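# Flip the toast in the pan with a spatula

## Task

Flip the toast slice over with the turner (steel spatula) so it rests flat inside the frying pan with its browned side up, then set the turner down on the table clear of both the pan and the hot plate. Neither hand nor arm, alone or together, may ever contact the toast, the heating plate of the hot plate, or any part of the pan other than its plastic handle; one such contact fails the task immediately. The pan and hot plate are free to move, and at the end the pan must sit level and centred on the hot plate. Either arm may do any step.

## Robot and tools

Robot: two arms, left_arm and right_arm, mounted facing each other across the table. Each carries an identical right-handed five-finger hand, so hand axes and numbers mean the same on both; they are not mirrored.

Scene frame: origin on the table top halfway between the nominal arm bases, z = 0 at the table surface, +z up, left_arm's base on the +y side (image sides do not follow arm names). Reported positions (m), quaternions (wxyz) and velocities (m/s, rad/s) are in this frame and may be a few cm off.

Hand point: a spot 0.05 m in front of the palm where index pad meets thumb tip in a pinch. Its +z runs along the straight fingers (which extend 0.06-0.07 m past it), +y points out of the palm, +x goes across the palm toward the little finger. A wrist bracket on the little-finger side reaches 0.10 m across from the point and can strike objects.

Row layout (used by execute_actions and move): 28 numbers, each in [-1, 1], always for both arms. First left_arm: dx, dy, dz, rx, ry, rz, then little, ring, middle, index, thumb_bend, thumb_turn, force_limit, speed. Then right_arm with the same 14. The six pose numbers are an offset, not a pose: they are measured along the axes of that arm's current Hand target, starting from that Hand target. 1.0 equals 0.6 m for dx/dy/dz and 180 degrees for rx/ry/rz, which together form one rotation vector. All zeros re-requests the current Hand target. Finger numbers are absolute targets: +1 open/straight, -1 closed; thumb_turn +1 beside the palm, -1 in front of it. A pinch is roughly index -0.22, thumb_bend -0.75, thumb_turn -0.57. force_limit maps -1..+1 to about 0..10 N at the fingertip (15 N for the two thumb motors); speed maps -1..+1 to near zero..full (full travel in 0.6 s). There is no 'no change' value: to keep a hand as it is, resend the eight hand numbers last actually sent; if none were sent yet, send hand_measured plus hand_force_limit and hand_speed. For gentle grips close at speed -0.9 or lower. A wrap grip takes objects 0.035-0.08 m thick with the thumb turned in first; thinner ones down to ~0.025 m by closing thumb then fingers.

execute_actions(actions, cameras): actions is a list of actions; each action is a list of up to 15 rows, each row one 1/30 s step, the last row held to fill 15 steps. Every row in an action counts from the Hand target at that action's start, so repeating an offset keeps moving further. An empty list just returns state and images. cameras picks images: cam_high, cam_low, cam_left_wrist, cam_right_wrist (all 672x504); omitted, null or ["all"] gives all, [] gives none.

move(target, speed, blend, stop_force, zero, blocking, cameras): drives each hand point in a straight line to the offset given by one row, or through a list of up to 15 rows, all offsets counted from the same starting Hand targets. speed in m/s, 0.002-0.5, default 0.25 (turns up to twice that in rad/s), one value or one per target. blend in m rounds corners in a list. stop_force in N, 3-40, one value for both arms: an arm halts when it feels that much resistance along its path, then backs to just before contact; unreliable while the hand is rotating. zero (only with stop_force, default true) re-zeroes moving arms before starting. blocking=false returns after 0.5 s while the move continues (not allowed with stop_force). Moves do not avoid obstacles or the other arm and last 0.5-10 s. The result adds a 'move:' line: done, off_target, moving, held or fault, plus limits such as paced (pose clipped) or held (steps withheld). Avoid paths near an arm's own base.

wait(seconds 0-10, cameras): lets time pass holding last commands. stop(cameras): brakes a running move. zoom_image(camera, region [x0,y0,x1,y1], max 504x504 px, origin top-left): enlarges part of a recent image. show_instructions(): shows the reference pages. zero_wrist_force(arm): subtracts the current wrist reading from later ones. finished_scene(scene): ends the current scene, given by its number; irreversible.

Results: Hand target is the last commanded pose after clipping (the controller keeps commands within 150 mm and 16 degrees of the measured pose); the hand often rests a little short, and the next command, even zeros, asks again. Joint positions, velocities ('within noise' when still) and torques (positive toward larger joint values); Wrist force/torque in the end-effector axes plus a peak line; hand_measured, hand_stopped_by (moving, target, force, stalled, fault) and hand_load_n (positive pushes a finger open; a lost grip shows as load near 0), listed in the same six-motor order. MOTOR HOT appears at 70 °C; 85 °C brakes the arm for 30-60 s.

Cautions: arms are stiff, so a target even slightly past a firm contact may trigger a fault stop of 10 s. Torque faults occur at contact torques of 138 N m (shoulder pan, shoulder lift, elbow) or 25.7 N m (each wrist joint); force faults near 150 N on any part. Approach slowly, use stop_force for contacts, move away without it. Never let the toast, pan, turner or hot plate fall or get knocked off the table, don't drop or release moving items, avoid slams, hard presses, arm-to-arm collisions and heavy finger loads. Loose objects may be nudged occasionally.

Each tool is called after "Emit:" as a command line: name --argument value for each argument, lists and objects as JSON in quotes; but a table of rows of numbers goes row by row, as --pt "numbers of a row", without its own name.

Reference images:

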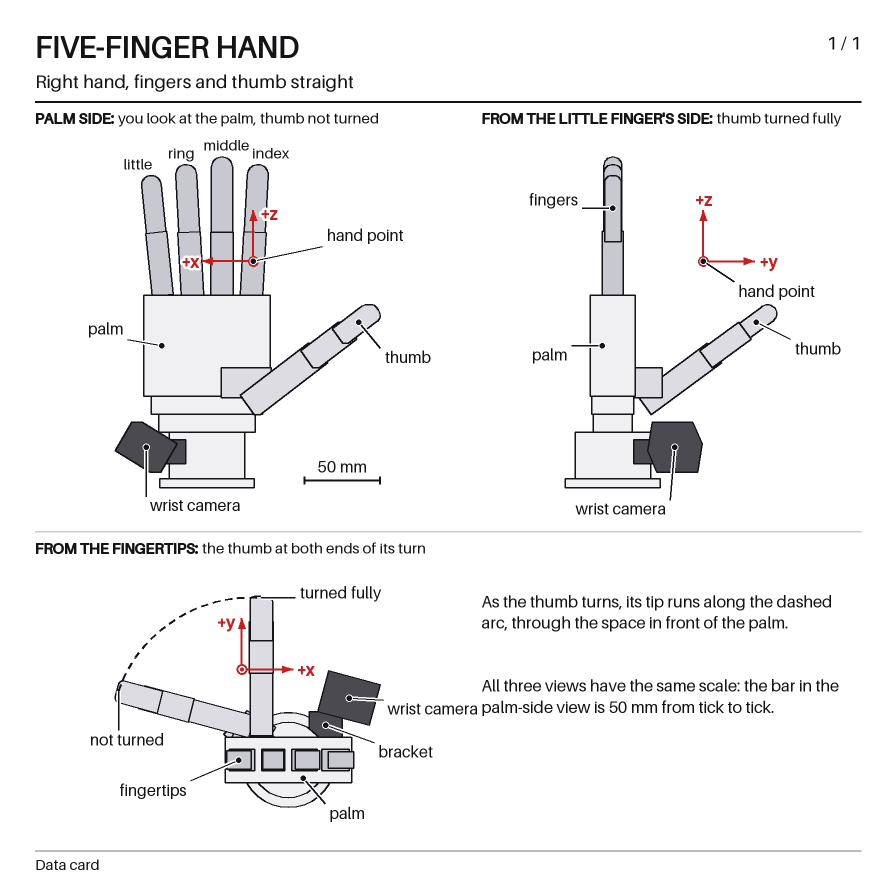

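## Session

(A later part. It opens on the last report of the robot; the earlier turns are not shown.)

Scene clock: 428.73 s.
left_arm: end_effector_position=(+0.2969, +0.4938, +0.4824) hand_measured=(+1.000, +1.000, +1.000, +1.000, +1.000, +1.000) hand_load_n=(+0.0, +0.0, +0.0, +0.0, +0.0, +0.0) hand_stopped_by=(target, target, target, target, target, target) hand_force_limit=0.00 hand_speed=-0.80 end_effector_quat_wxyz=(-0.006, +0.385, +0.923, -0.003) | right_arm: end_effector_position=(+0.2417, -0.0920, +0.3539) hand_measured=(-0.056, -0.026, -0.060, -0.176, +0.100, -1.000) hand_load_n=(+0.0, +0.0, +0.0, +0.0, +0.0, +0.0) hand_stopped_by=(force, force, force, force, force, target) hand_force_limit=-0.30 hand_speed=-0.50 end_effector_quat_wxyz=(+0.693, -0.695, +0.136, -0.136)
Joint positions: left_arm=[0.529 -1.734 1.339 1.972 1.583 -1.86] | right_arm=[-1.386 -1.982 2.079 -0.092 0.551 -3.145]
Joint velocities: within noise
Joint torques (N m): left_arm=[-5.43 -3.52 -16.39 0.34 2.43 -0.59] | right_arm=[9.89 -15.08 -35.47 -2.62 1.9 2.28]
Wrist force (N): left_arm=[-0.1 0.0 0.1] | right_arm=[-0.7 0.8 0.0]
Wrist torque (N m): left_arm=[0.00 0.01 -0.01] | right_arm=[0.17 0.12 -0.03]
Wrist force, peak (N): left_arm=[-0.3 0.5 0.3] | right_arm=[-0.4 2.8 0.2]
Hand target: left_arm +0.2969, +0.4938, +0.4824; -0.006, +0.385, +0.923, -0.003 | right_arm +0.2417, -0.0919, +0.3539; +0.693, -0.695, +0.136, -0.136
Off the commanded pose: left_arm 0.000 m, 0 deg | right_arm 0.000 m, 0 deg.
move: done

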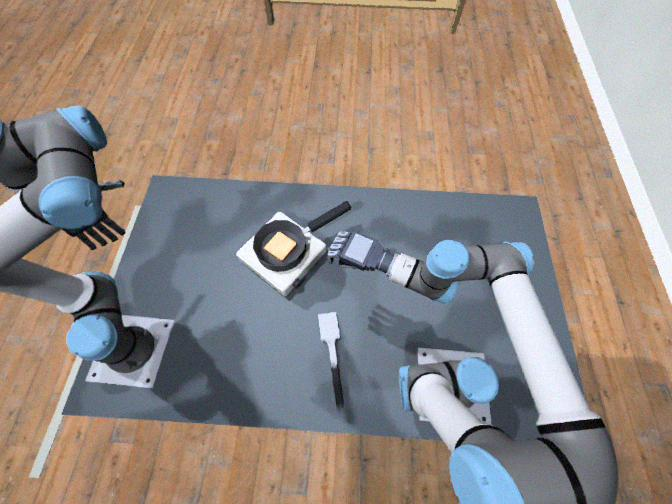

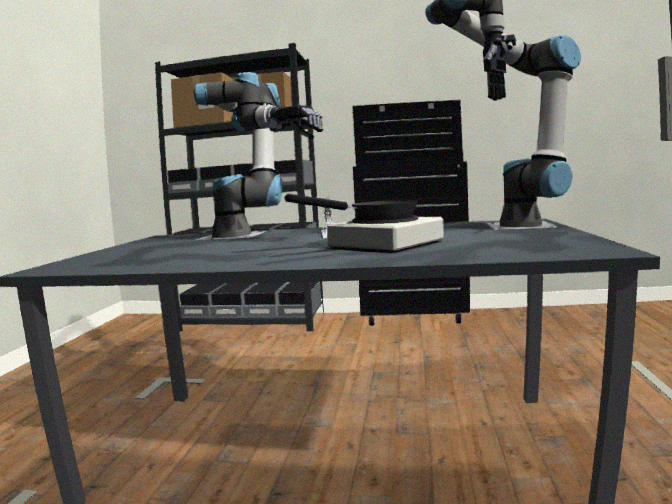

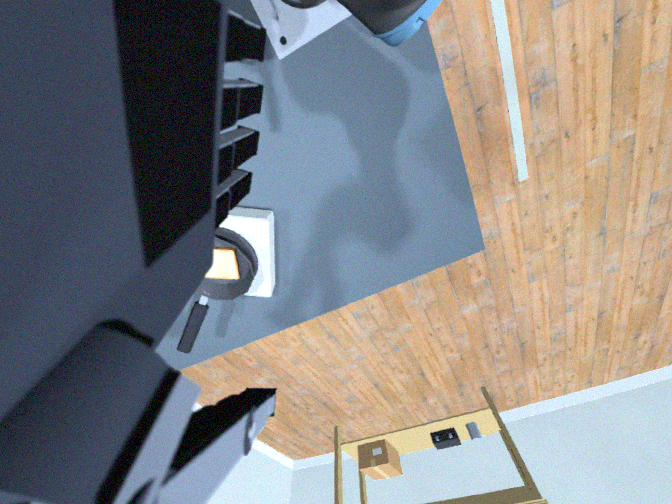

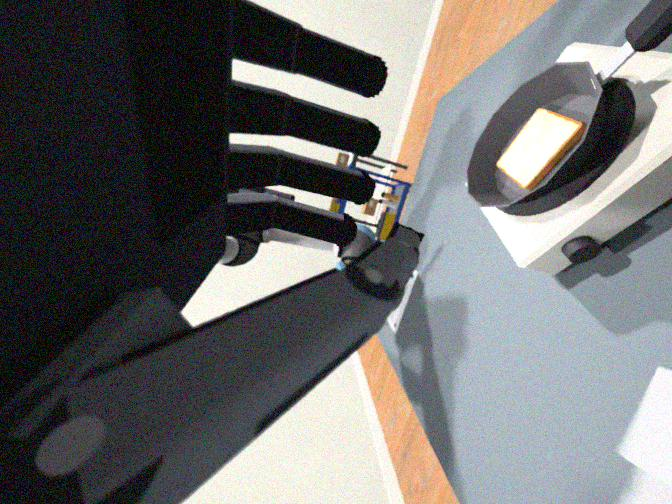

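Emit:
wait --seconds 0.5

Emit:
zoom_image --camera "cam_high" --region '[290, 290, 390, 420]'

Emit:
zoom_image --camera "cam_low" --region '[280, 190, 360, 250]'

Emit:
zoom_image --camera "cam_right_wrist" --region '[420, 0, 672, 504]'

Scene clock: 439.67 s.
left_arm: end_effector_position=(+0.2969, +0.4938, +0.4824) hand_measured=(+1.000, +1.000, +1.000, +1.000, +1.000, +1.000) hand_load_n=(+0.0, +0.0, +0.0, +0.0, +0.0, +0.0) hand_stopped_by=(target, target, target, target, target, target) hand_force_limit=0.00 hand_speed=-0.80 end_effector_quat_wxyz=(-0.006, +0.385, +0.923, -0.003) | right_arm: end_effector_position=(+0.2417, -0.0919, +0.3539) hand_measured=(-0.056, -0.026, -0.060, -0.176, +0.100, -1.000) hand_load_n=(+0.0, +0.0, +0.0, +0.0, +0.0, +0.0) hand_stopped_by=(force, force, force, force, force, target) hand_force_limit=-0.30 hand_speed=-0.50 end_effector_quat_wxyz=(+0.693, -0.695, +0.136, -0.136)
Joint positions: left_arm=[0.529 -1.734 1.339 1.972 1.583 -1.86] | right_arm=[-1.386 -1.982 2.079 -0.092 0.551 -3.145]
Joint velocities: within noise
Joint torques (N m): left_arm=[-5.73 -3.17 -15.25 0.32 2.7 -0.68] | right_arm=[10.07 -3.01 -28.19 -1.69 1.71 2.17]
Wrist force (N): left_arm=[0.0 0.0 0.0] | right_arm=[-0.7 0.8 0.0]
Wrist torque (N m): left_arm=[0.00 -0.01 0.01] | right_arm=[0.18 0.12 -0.03]
Wrist force, peak (N): left_arm=[0.0 0.4 0.5] | right_arm=[-0.9 1.0 -0.2]
Hand target: left_arm +0.2969, +0.4938, +0.4824; -0.006, +0.385, +0.923, -0.003 | right_arm +0.2417, -0.0919, +0.3539; +0.693, -0.695, +0.136, -0.136
Off the commanded pose: left_arm 0.000 m, 0 deg | right_arm 0.000 m, 0 deg.
wait: 0.50 s; at rest from the start

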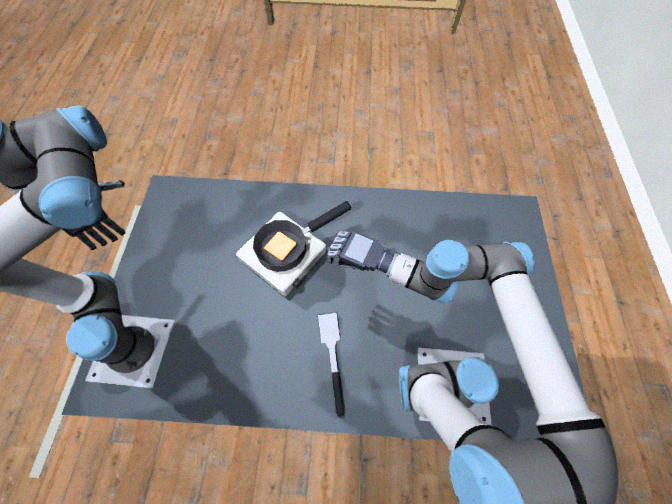

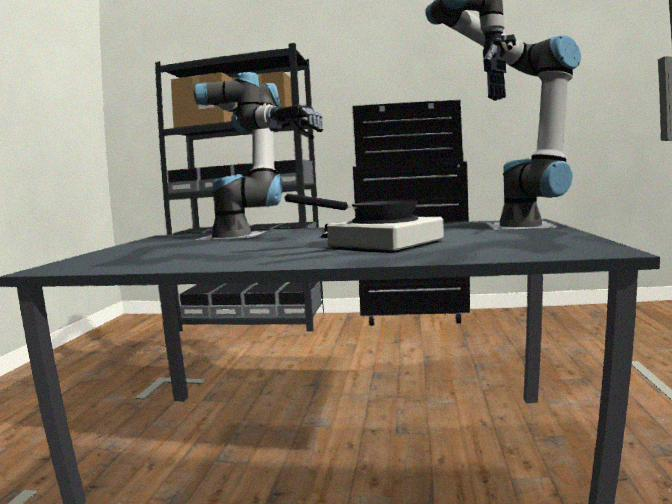

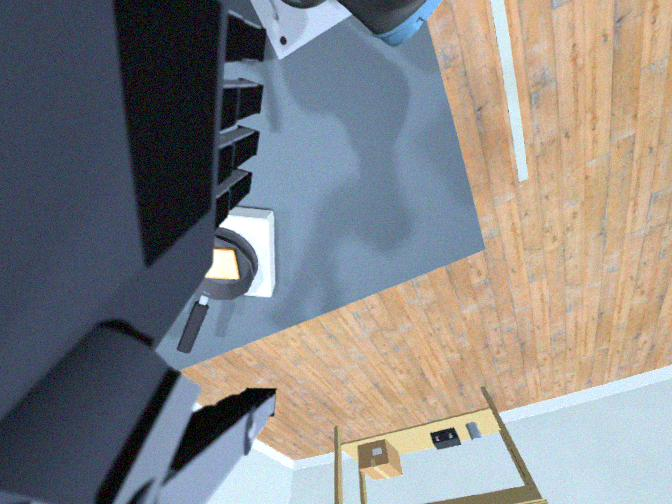

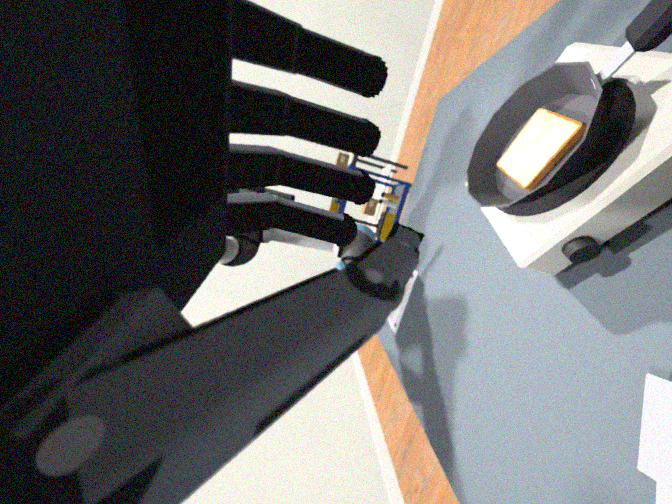

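Scaled by 3.877.

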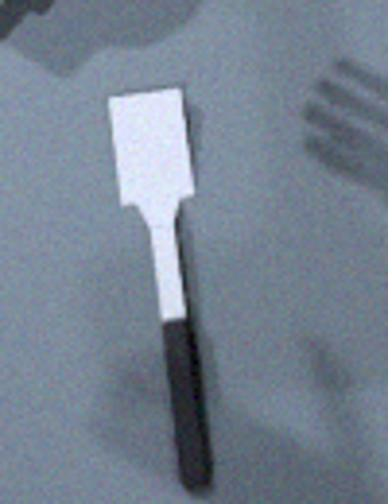

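Scaled by 6.300.

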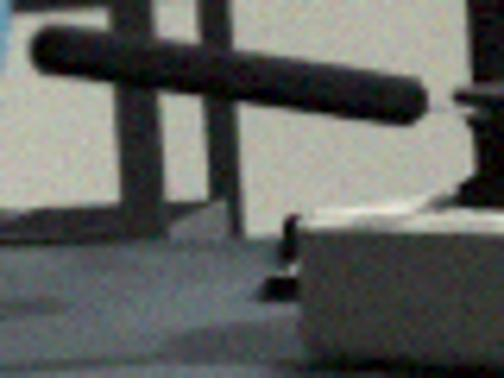

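Scaled by 1.000.

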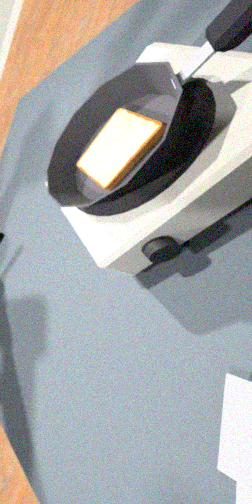

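Emit:
move --target '[0,0,0,0,0,0,1,1,1,1,1,1,0,-0.8,-0.192,0.033,-0.149,-0.5,0,0,1,1,1,1,1,-1,-0.3,0.5]' --speed 0.3 --cameras '[]'

Emit:
move --target '[0,0,0,0,0,0,1,1,1,1,1,1,0,-0.8,0,0,0,0,0,-0.183,1,1,1,1,1,-1,-0.3,0.5]' --speed 0.3

Emit:
zoom_image --camera "cam_right_wrist" --region '[200, 0, 500, 225]'

Scene clock: 449.93 s.
left_arm: end_effector_position=(+0.2969, +0.4938, +0.4824) hand_measured=(+1.000, +1.000, +1.000, +1.000, +1.000, +1.000) hand_load_n=(+0.0, +0.0, +0.0, +0.0, +0.0, +0.0) hand_stopped_by=(target, target, target, target, target, target) hand_force_limit=0.00 hand_speed=-0.80 end_effector_quat_wxyz=(-0.006, +0.385, +0.923, -0.003) | right_arm: end_effector_position=(+0.1013, -0.1312, +0.3342) hand_measured=(+1.000, +1.000, +1.000, +1.000, +1.000, -1.000) hand_load_n=(+0.0, +0.0, +0.0, -0.5, +0.0, +0.0) hand_stopped_by=(target, target, target, target, target, target) hand_force_limit=-0.30 hand_speed=0.50 end_effector_quat_wxyz=(-0.001, -0.981, +0.192, +0.000)
Joint positions: left_arm=[0.529 -1.734 1.339 1.972 1.583 -1.86] | right_arm=[-0.672 -1.24 1.19 1.623 1.572 -3.448]
Joint velocities: within noise
Joint torques (N m): left_arm=[-5.45 -4.23 -15.5 0.32 2.67 -0.74] | right_arm=[10.52 -22.93 -33.05 3.97 1.89 2.56]
Wrist force (N): left_arm=[0.0 0.0 0.0] | right_arm=[0.2 0.0 -0.3]
Wrist torque (N m): left_arm=[0.00 -0.01 0.01] | right_arm=[0.03 0.00 0.00]
Wrist force, peak (N): left_arm=[-0.4 0.1 0.4] | right_arm=[-0.8 1.2 -0.1]
Hand target: left_arm +0.2969, +0.4938, +0.4824; -0.006, +0.385, +0.923, -0.003 | right_arm +0.1012, -0.1312, +0.3342; +0.001, +0.981, -0.192, +0.000
Off the commanded pose: left_arm 0.000 m, 0 deg | right_arm 0.000 m, 0 deg.
move: done
No camera images: "cameras" was empty.

Scene clock: 451.53 s.
left_arm: end_effector_position=(+0.2969, +0.4938, +0.4824) hand_measured=(+1.000, +1.000, +1.000, +1.000, +1.000, +1.000) hand_load_n=(+0.0, +0.0, +0.0, +0.0, +0.0, +0.0) hand_stopped_by=(target, target, target, target, target, target) hand_force_limit=0.00 hand_speed=-0.80 end_effector_quat_wxyz=(-0.006, +0.385, +0.923, -0.003) | right_arm: end_effector_position=(+0.1012, -0.1312, +0.3342) hand_measured=(+1.000, +1.000, +1.000, +1.000, +1.000, -1.000) hand_load_n=(+0.0, +0.0, +0.0, +0.0, +0.0, +0.0) hand_stopped_by=(target, target, target, target, target, target) hand_force_limit=-0.30 hand_speed=0.50 end_effector_quat_wxyz=(+0.001, +0.996, +0.094, +0.000)
Joint positions: left_arm=[0.529 -1.734 1.339 1.972 1.583 -1.86] | right_arm=[-0.584 -1.218 1.16 1.631 1.572 -3.934]
Joint velocities: within noise
Joint torques (N m): left_arm=[-5.27 -3.56 -15.59 0.44 2.58 -0.7] | right_arm=[10.14 -49.5 -4.47 0.66 -1.53 -2.62]
Wrist force (N): left_arm=[0.1 0.1 0.1] | right_arm=[-0.2 0.1 -0.1]
Wrist torque (N m): left_arm=[0.01 -0.03 0.02] | right_arm=[0.02 0.04 -0.02]
Wrist force, peak (N): left_arm=[-0.3 0.1 0.4] | right_arm=[0.5 0.0 -0.4]
Hand target: left_arm +0.2969, +0.4938, +0.4824; -0.006, +0.385, +0.923, -0.003 | right_arm +0.1012, -0.1312, +0.3342; +0.001, +0.996, +0.094, +0.000
Off the commanded pose: left_arm 0.000 m, 0 deg | right_arm 0.000 m, 0 deg.
move: done

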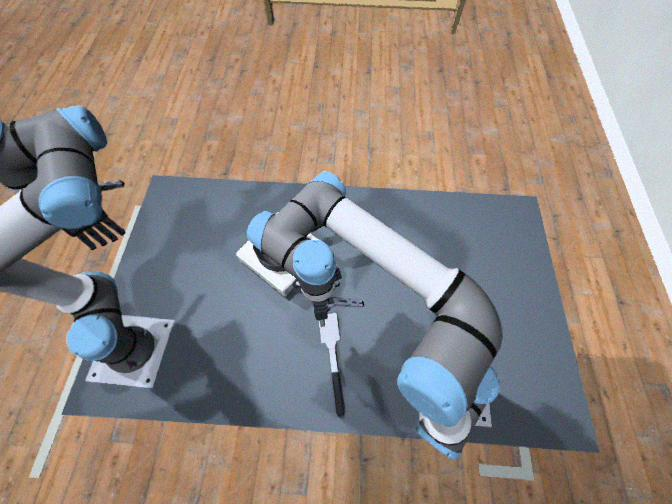

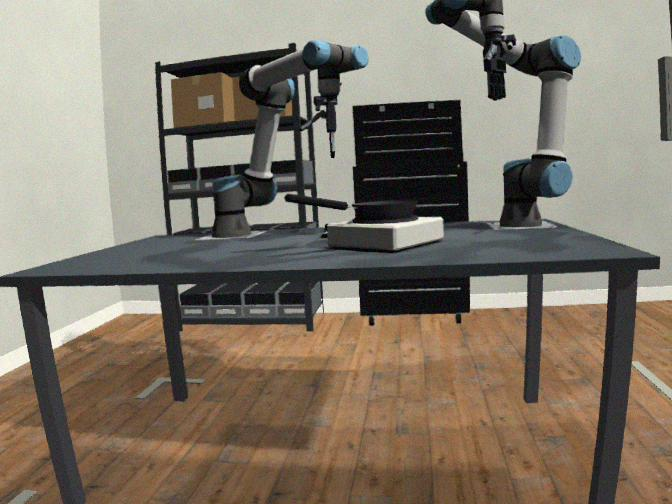

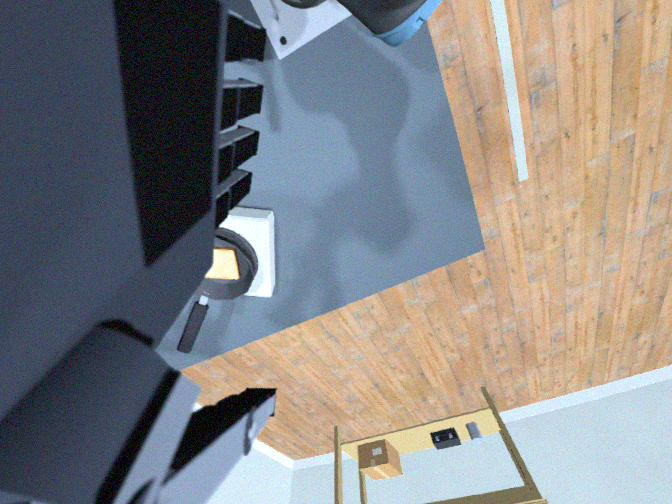

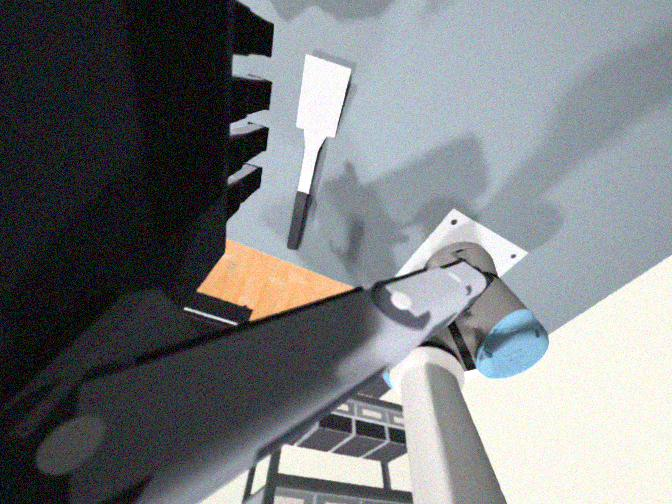

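Scaled by 1.680.

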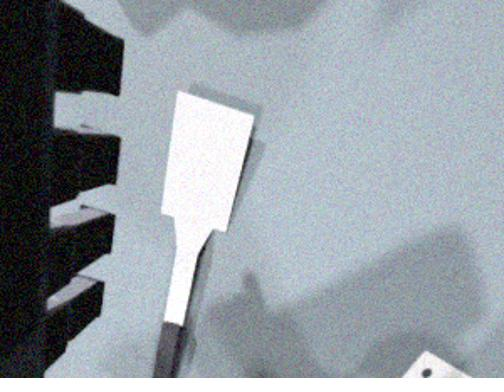

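Emit:
move --target '[0,0,0,0,0,0,1,1,1,1,1,1,0,-0.8,-0.08,0.04,0.25,0.33,0,0,1,1,1,1,1,-1,-0.3,0.5]' --speed 0.3

Emit:
zoom_image --camera "cam_right_wrist" --region '[250, 0, 650, 300]'

Scene clock: 461.47 s.
left_arm: end_effector_position=(+0.2969, +0.4938, +0.4824) hand_measured=(+1.000, +1.000, +1.000, +1.000, +1.000, +1.000) hand_load_n=(+0.0, +0.0, +0.0, +0.0, +0.0, +0.0) hand_stopped_by=(target, target, target, target, target, target) hand_force_limit=0.00 hand_speed=-0.80 end_effector_quat_wxyz=(-0.006, +0.385, +0.923, -0.003) | right_arm: end_effector_position=(+0.0585, -0.1640, +0.1843) hand_measured=(+1.000, +1.000, +1.000, +1.000, +1.000, -1.000) hand_load_n=(+0.0, +0.0, +0.0, +0.0, +0.0, +0.0) hand_stopped_by=(target, target, target, target, target, target) hand_force_limit=-0.30 hand_speed=0.50 end_effector_quat_wxyz=(-0.492, +0.865, +0.081, -0.047)
Joint positions: left_arm=[0.529 -1.734 1.339 1.972 1.583 -1.86] | right_arm=[-1.36 -1.698 2.294 0.973 0.536 -4.709]
Joint velocities: within noise
Joint torques (N m): left_arm=[-5.4 -4.17 -16.49 0.4 2.65 -0.63] | right_arm=[-13.3 4.26 -1.29 4.01 -2.81 -2.91]
Wrist force (N): left_arm=[-0.1 0.2 0.4] | right_arm=[-0.2 0.6 -0.3]
Wrist torque (N m): left_arm=[0.00 0.00 0.00] | right_arm=[0.16 0.04 -0.01]
Wrist force, peak (N): left_arm=[-0.4 0.5 0.2] | right_arm=[-0.2 1.0 -0.6]
Hand target: left_arm +0.2969, +0.4938, +0.4824; -0.006, +0.385, +0.923, -0.003 | right_arm +0.0585, -0.1641, +0.1843; -0.492, +0.865, +0.081, -0.047
Off the commanded pose: left_arm 0.000 m, 0 deg | right_arm 0.000 m, 0 deg.
move: done

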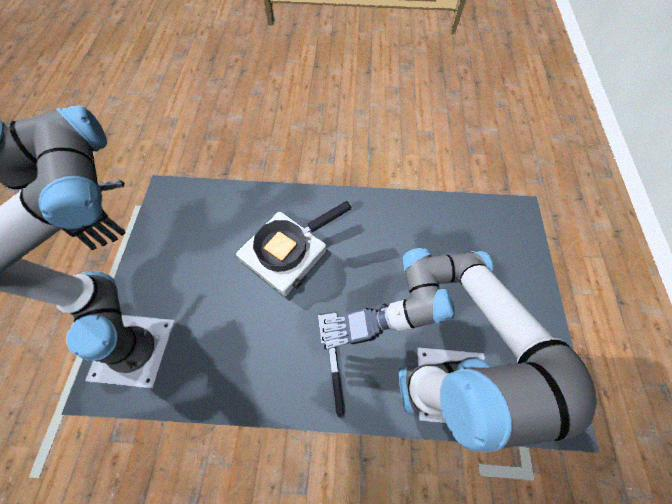

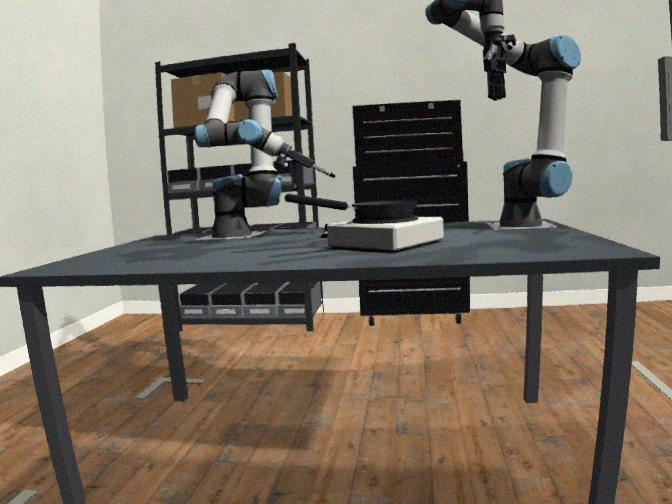

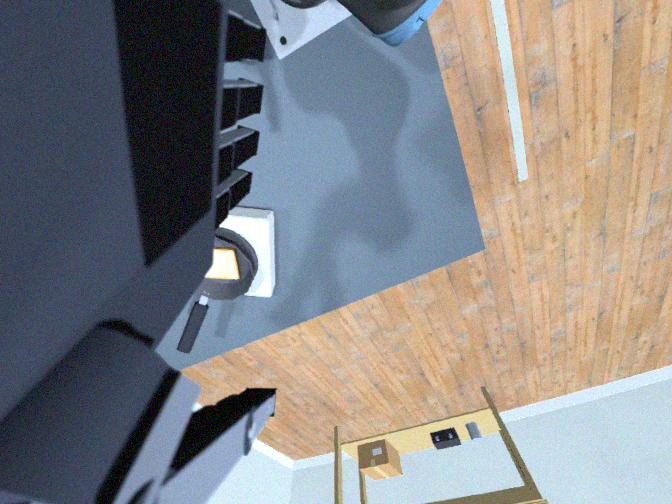

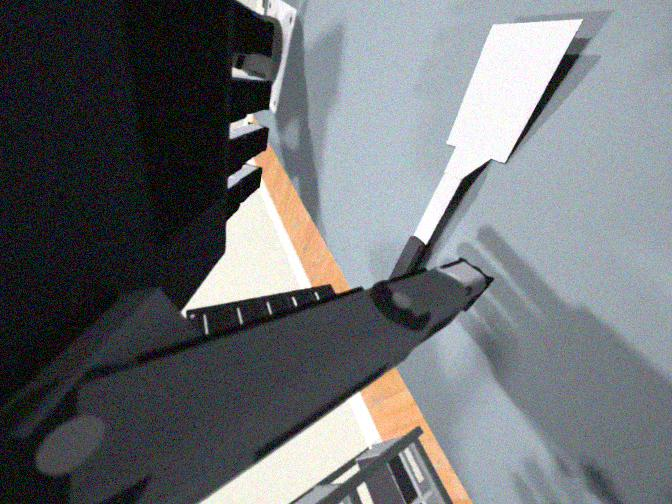

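Scaled by 1.260.

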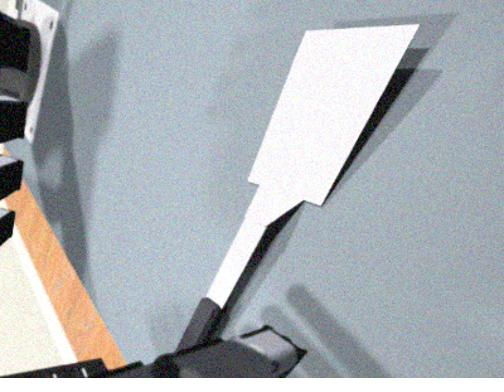

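Emit:
move --target '[0,0,0,0,0,0,1,1,1,1,1,1,0,-0.8,0.164,-0.0825,0.0863,-0.329,0,0,-1,-1,-1,-1,1,1,0,0.5]' --speed 0.25 --cameras '[]'

Emit:
move --target '[0,0,0,0,0,0,1,1,1,1,1,1,0,-0.8,0,0,0.12,0,0,0.522,-1,-1,-1,-1,1,1,0,0.5]' --speed 0.3

Emit:
zoom_image --camera "cam_high" --region '[280, 250, 420, 430]'

Scene clock: 522.43 s.
left_arm: end_effector_position=(+0.2969, +0.4938, +0.4824) hand_measured=(+1.000, +1.000, +1.000, +1.000, +1.000, +1.000) hand_load_n=(+0.0, +0.0, +0.0, +0.0, +0.0, +0.0) hand_stopped_by=(target, target, target, target, target, target) hand_force_limit=0.00 hand_speed=-0.80 end_effector_quat_wxyz=(-0.006, +0.385, +0.923, -0.003) | right_arm: end_effector_position=(+0.1421, -0.0772, +0.2004) hand_measured=(-1.000, -1.000, -1.000, -1.000, +1.000, +1.000) hand_load_n=(+0.0, +0.0, +0.0, +0.0, +0.0, +0.0) hand_stopped_by=(target, target, target, target, target, target) hand_force_limit=0.00 hand_speed=0.50 end_effector_quat_wxyz=(-0.001, +0.996, +0.094, +0.000)
Joint positions: left_arm=[0.529 -1.734 1.339 1.972 1.583 -1.86] | right_arm=[-0.591 -1.027 1.221 1.377 1.569 -3.941]
Joint velocities: within noise
Joint torques (N m): left_arm=[-5.05 -4.69 -16.55 0.62 2.43 -0.84] | right_arm=[10.11 -30.87 -32.18 4.16 2 2.2]
Wrist force (N): left_arm=[-0.1 0.3 0.2] | right_arm=[0.3 -0.2 -0.5]
Wrist torque (N m): left_arm=[0.03 0.00 0.01] | right_arm=[0.02 -0.05 0.00]
Wrist force, peak (N): left_arm=[-0.2 0.2 0.6] | right_arm=[-0.4 1.2 -0.2]
Hand target: left_arm +0.2969, +0.4938, +0.4824; -0.006, +0.385, +0.923, -0.003 | right_arm +0.1421, -0.0771, +0.2004; -0.001, +0.996, +0.094, +0.000
Off the commanded pose: left_arm 0.000 m, 0 deg | right_arm 0.000 m, 0 deg.
move: done
No camera images: "cameras" was empty.

Scene clock: 525.83 s.
left_arm: end_effector_position=(+0.2969, +0.4938, +0.4824) hand_measured=(+1.000, +1.000, +1.000, +1.000, +1.000, +1.000) hand_load_n=(+0.0, +0.0, +0.0, +0.0, +0.0, +0.0) hand_stopped_by=(target, target, target, target, target, target) hand_force_limit=0.00 hand_speed=-0.80 end_effector_quat_wxyz=(-0.006, +0.385, +0.923, -0.003) | right_arm: end_effector_position=(+0.1421, -0.0771, +0.1284) hand_measured=(-1.000, -1.000, -1.000, -1.000, +1.000, +1.000) hand_load_n=(+0.0, +0.0, +0.0, +0.0, +0.0, +0.0) hand_stopped_by=(target, target, target, target, target, target) hand_force_limit=0.00 hand_speed=0.50 end_effector_quat_wxyz=(+0.000, -0.748, +0.664, +0.001)
Joint positions: left_arm=[0.529 -1.734 1.339 1.972 1.583 -1.86] | right_arm=[-0.784 -1.119 1.557 1.133 1.569 -2.494]
Joint velocities: within noise
Joint torques (N m): left_arm=[-4.54 -4.1 -15.4 0.52 2.54 -0.79] | right_arm=[-12.65 -51.6 -4.16 0.63 1.91 2.24]
Wrist force (N): left_arm=[-0.4 0.0 0.2] | right_arm=[0.2 -0.1 -0.4]
Wrist torque (N m): left_arm=[-0.01 0.05 -0.01] | right_arm=[0.02 -0.01 0.00]
Wrist force, peak (N): left_arm=[-0.2 0.3 0.6] | right_arm=[0.5 -0.3 -0.6]
Hand target: left_arm +0.2969, +0.4938, +0.4824; -0.006, +0.385, +0.923, -0.003 | right_arm +0.1421, -0.0771, +0.1284; +0.000, +0.748, -0.664, -0.001
Off the commanded pose: left_arm 0.000 m, 0 deg | right_arm 0.000 m, 0 deg.
move: done

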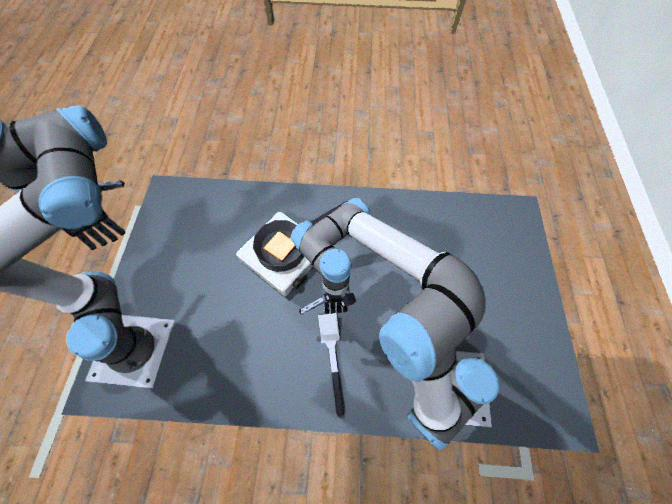

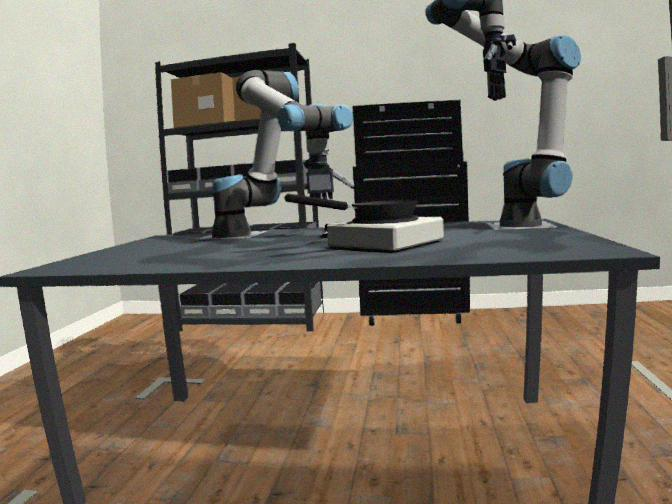

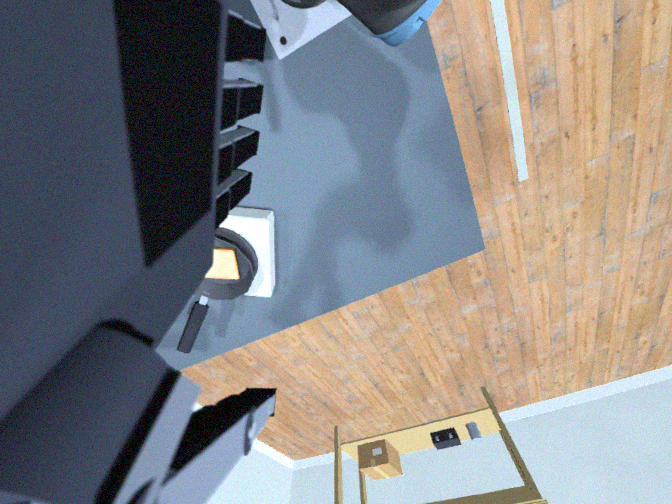

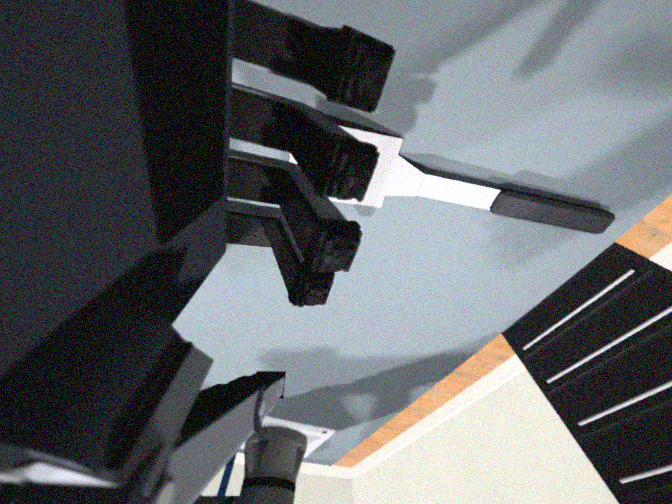

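Scaled by 2.800.

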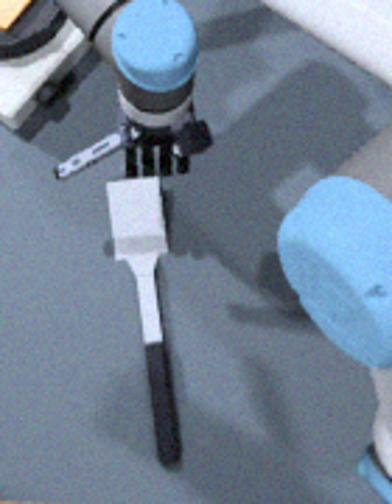

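Emit:
move --target '[0,0,0,0,0,0,1,1,1,1,1,1,0,-0.8,-0.025,0.037,0.09,0,0,0,-1,-1,-1,-1,1,1,0,0.5]' --speed 0.1 --cameras '["cam_high","cam_right_wrist"]'

Emit:
zoom_image --camera "cam_high" --region '[280, 250, 420, 430]'

Scene clock: 535.30 s.
left_arm: end_effector_position=(+0.2969, +0.4938, +0.4824) hand_measured=(+1.000, +1.000, +1.000, +1.000, +1.000, +1.000) hand_load_n=(+0.0, +0.0, +0.0, +0.0, +0.0, +0.0) hand_stopped_by=(target, target, target, target, target, target) hand_force_limit=0.00 hand_speed=-0.80 end_effector_quat_wxyz=(-0.006, +0.385, +0.923, -0.003) | right_arm: end_effector_position=(+0.1182, -0.0648, +0.0745) hand_measured=(-1.000, -1.000, -1.000, -1.000, +1.000, +1.000) hand_load_n=(+0.0, +0.0, +0.0, +0.0, +0.0, +0.5) hand_stopped_by=(target, target, target, target, target, target) hand_force_limit=0.00 hand_speed=0.50 end_effector_quat_wxyz=(+0.000, -0.748, +0.664, +0.001)
Joint positions: left_arm=[0.529 -1.734 1.339 1.972 1.583 -1.86] | right_arm=[-0.725 -1.059 1.619 1.01 1.569 -2.436]
Joint velocities: within noise
Joint torques (N m): left_arm=[-5.24 -3.61 -15.69 0.45 2.58 -0.73] | right_arm=[9.17 -26.21 -0.85 0.97 -0.94 2.34]
Wrist force (N): left_arm=[-0.1 0.1 0.3] | right_arm=[0.2 -0.2 -0.6]
Wrist torque (N m): left_arm=[0.00 0.01 0.01] | right_arm=[0.06 0.01 0.02]
Wrist force, peak (N): left_arm=[-0.1 0.5 0.5] | right_arm=[0.7 -0.5 -1.0]
Hand target: left_arm +0.2969, +0.4938, +0.4824; -0.006, +0.385, +0.923, -0.003 | right_arm +0.1182, -0.0647, +0.0744; +0.000, +0.748, -0.664, -0.001
Off the commanded pose: left_arm 0.000 m, 0 deg | right_arm 0.000 m, 0 deg.
move: done
Images, in order (width x height): cam_high 672x504, cam_right_wrist 672x504.

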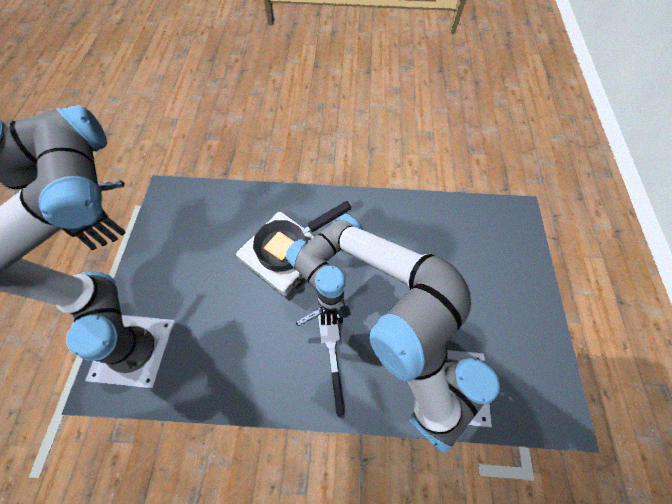

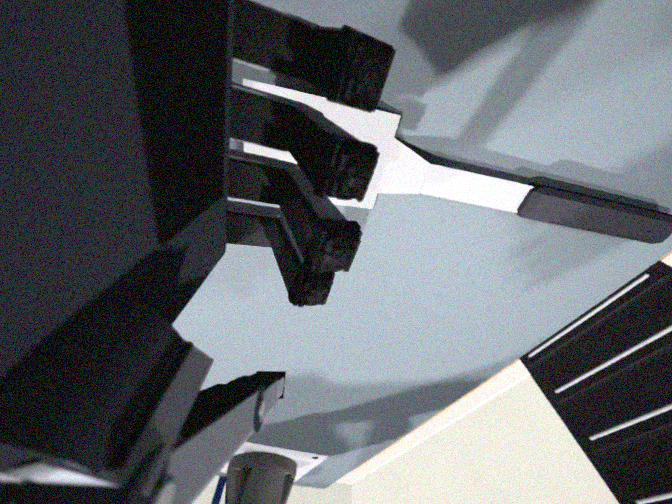

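Scaled by 2.800.

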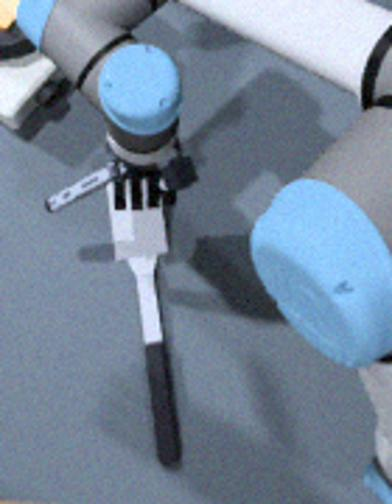

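Emit:
move --target '[0,0,0,0,0,0,1,1,1,1,1,1,0,-0.8,0,0,0.12,0,0,0,-1,-1,-1,-1,1,1,0,0.5]' --speed 0.03 --stop_force 9

Emit:
zoom_image --camera "cam_high" --region '[280, 250, 420, 430]'

Emit:
zoom_image --camera "cam_low" --region '[260, 170, 470, 270]'

Scene clock: 542.07 s.
left_arm: end_effector_position=(+0.2969, +0.4938, +0.4824) hand_measured=(+1.000, +1.000, +1.000, +1.000, +1.000, +1.000) hand_load_n=(+0.0, +0.0, +0.0, +0.0, +0.0, +0.0) hand_stopped_by=(target, target, target, target, target, target) hand_force_limit=0.00 hand_speed=-0.80 end_effector_quat_wxyz=(-0.006, +0.385, +0.923, -0.003) | right_arm: end_effector_position=(+0.1181, -0.0647, +0.0026) hand_measured=(-1.000, -1.000, -1.000, -1.000, +1.000, +1.000) hand_load_n=(+0.0, -1.5, -1.0, -2.0, +0.0, +0.0) hand_stopped_by=(target, target, target, target, target, target) hand_force_limit=0.00 hand_speed=0.50 end_effector_quat_wxyz=(+0.000, -0.748, +0.664, +0.001)
Joint positions: left_arm=[0.529 -1.734 1.339 1.972 1.583 -1.86] | right_arm=[-0.725 -0.958 1.674 0.855 1.569 -2.436]
Joint velocities: within noise
Joint torques (N m): left_arm=[-5.51 -4.2 -15.47 0.28 2.44 -0.93] | right_arm=[10.3 -35.2 -0.73 2.93 1.56 2.27]
Wrist force (N): left_arm=[-0.1 0.1 0.0] | right_arm=[0.1 -0.7 -12.0]
Wrist torque (N m): left_arm=[0.02 0.01 0.01] | right_arm=[0.38 0.21 0.00]
Wrist force, peak (N): left_arm=[-0.3 -0.2 0.5] | right_arm=[0.2 -1.0 -12.0]
Hand target: left_arm +0.2969, +0.4938, +0.4824; -0.006, +0.385, +0.923, -0.003 | right_arm +0.1181, -0.0647, +0.0026; +0.000, +0.748, -0.664, -0.001
Off the commanded pose: left_arm 0.000 m, 0 deg | right_arm 0.000 m, 0 deg.
move: contact (right_arm)

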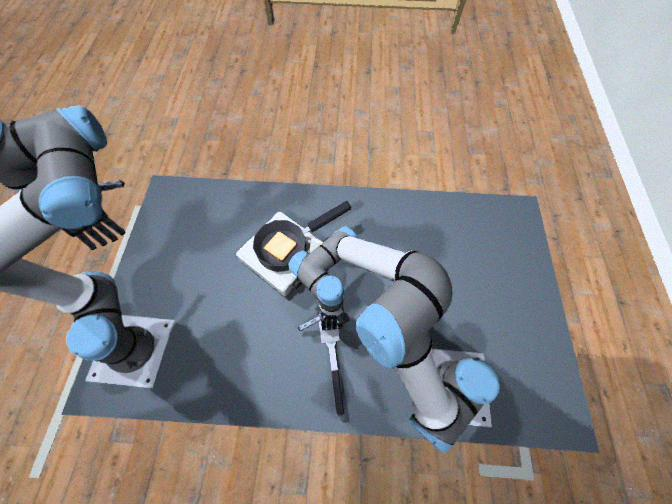

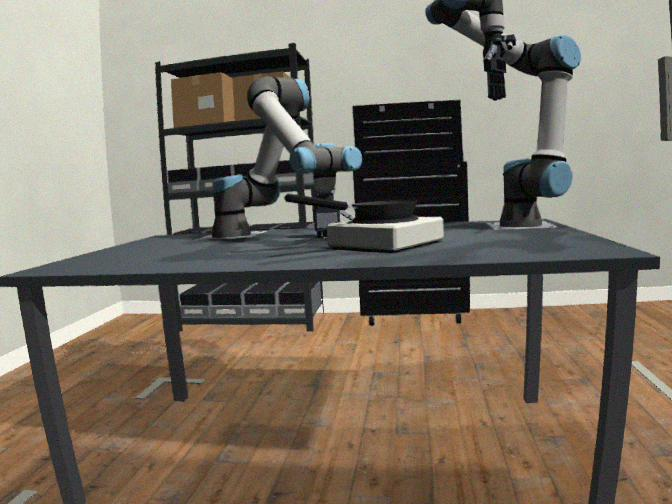

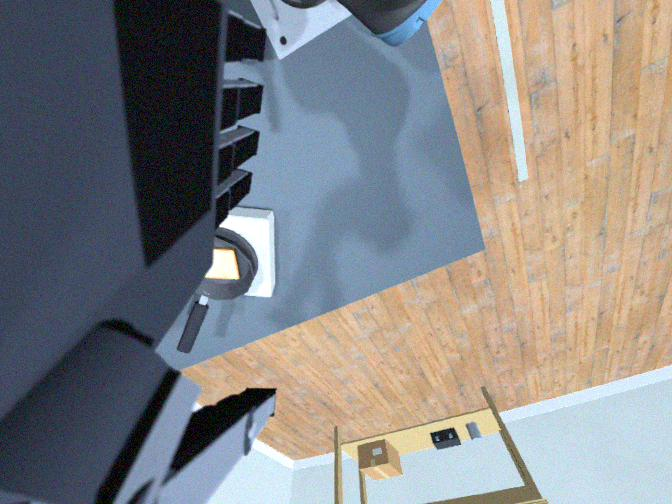

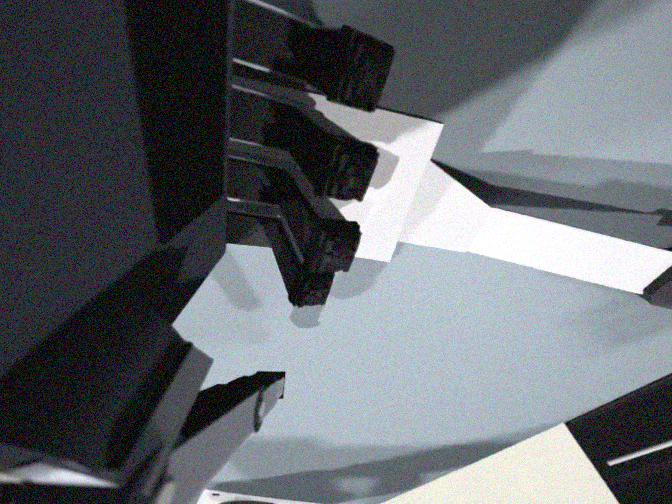

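Scaled by 2.800.

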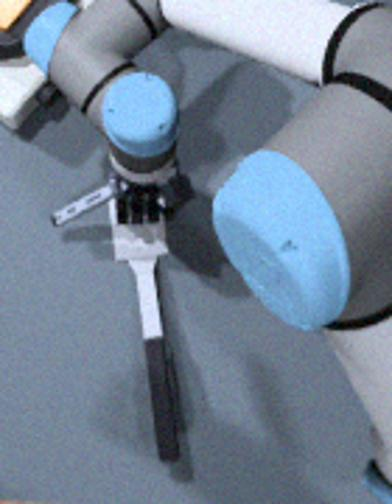

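Scaled by 2.400.

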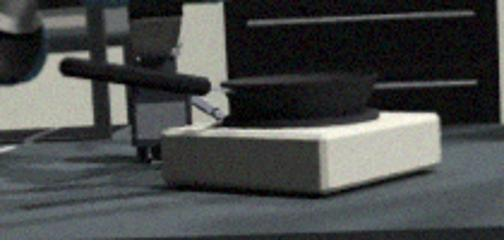

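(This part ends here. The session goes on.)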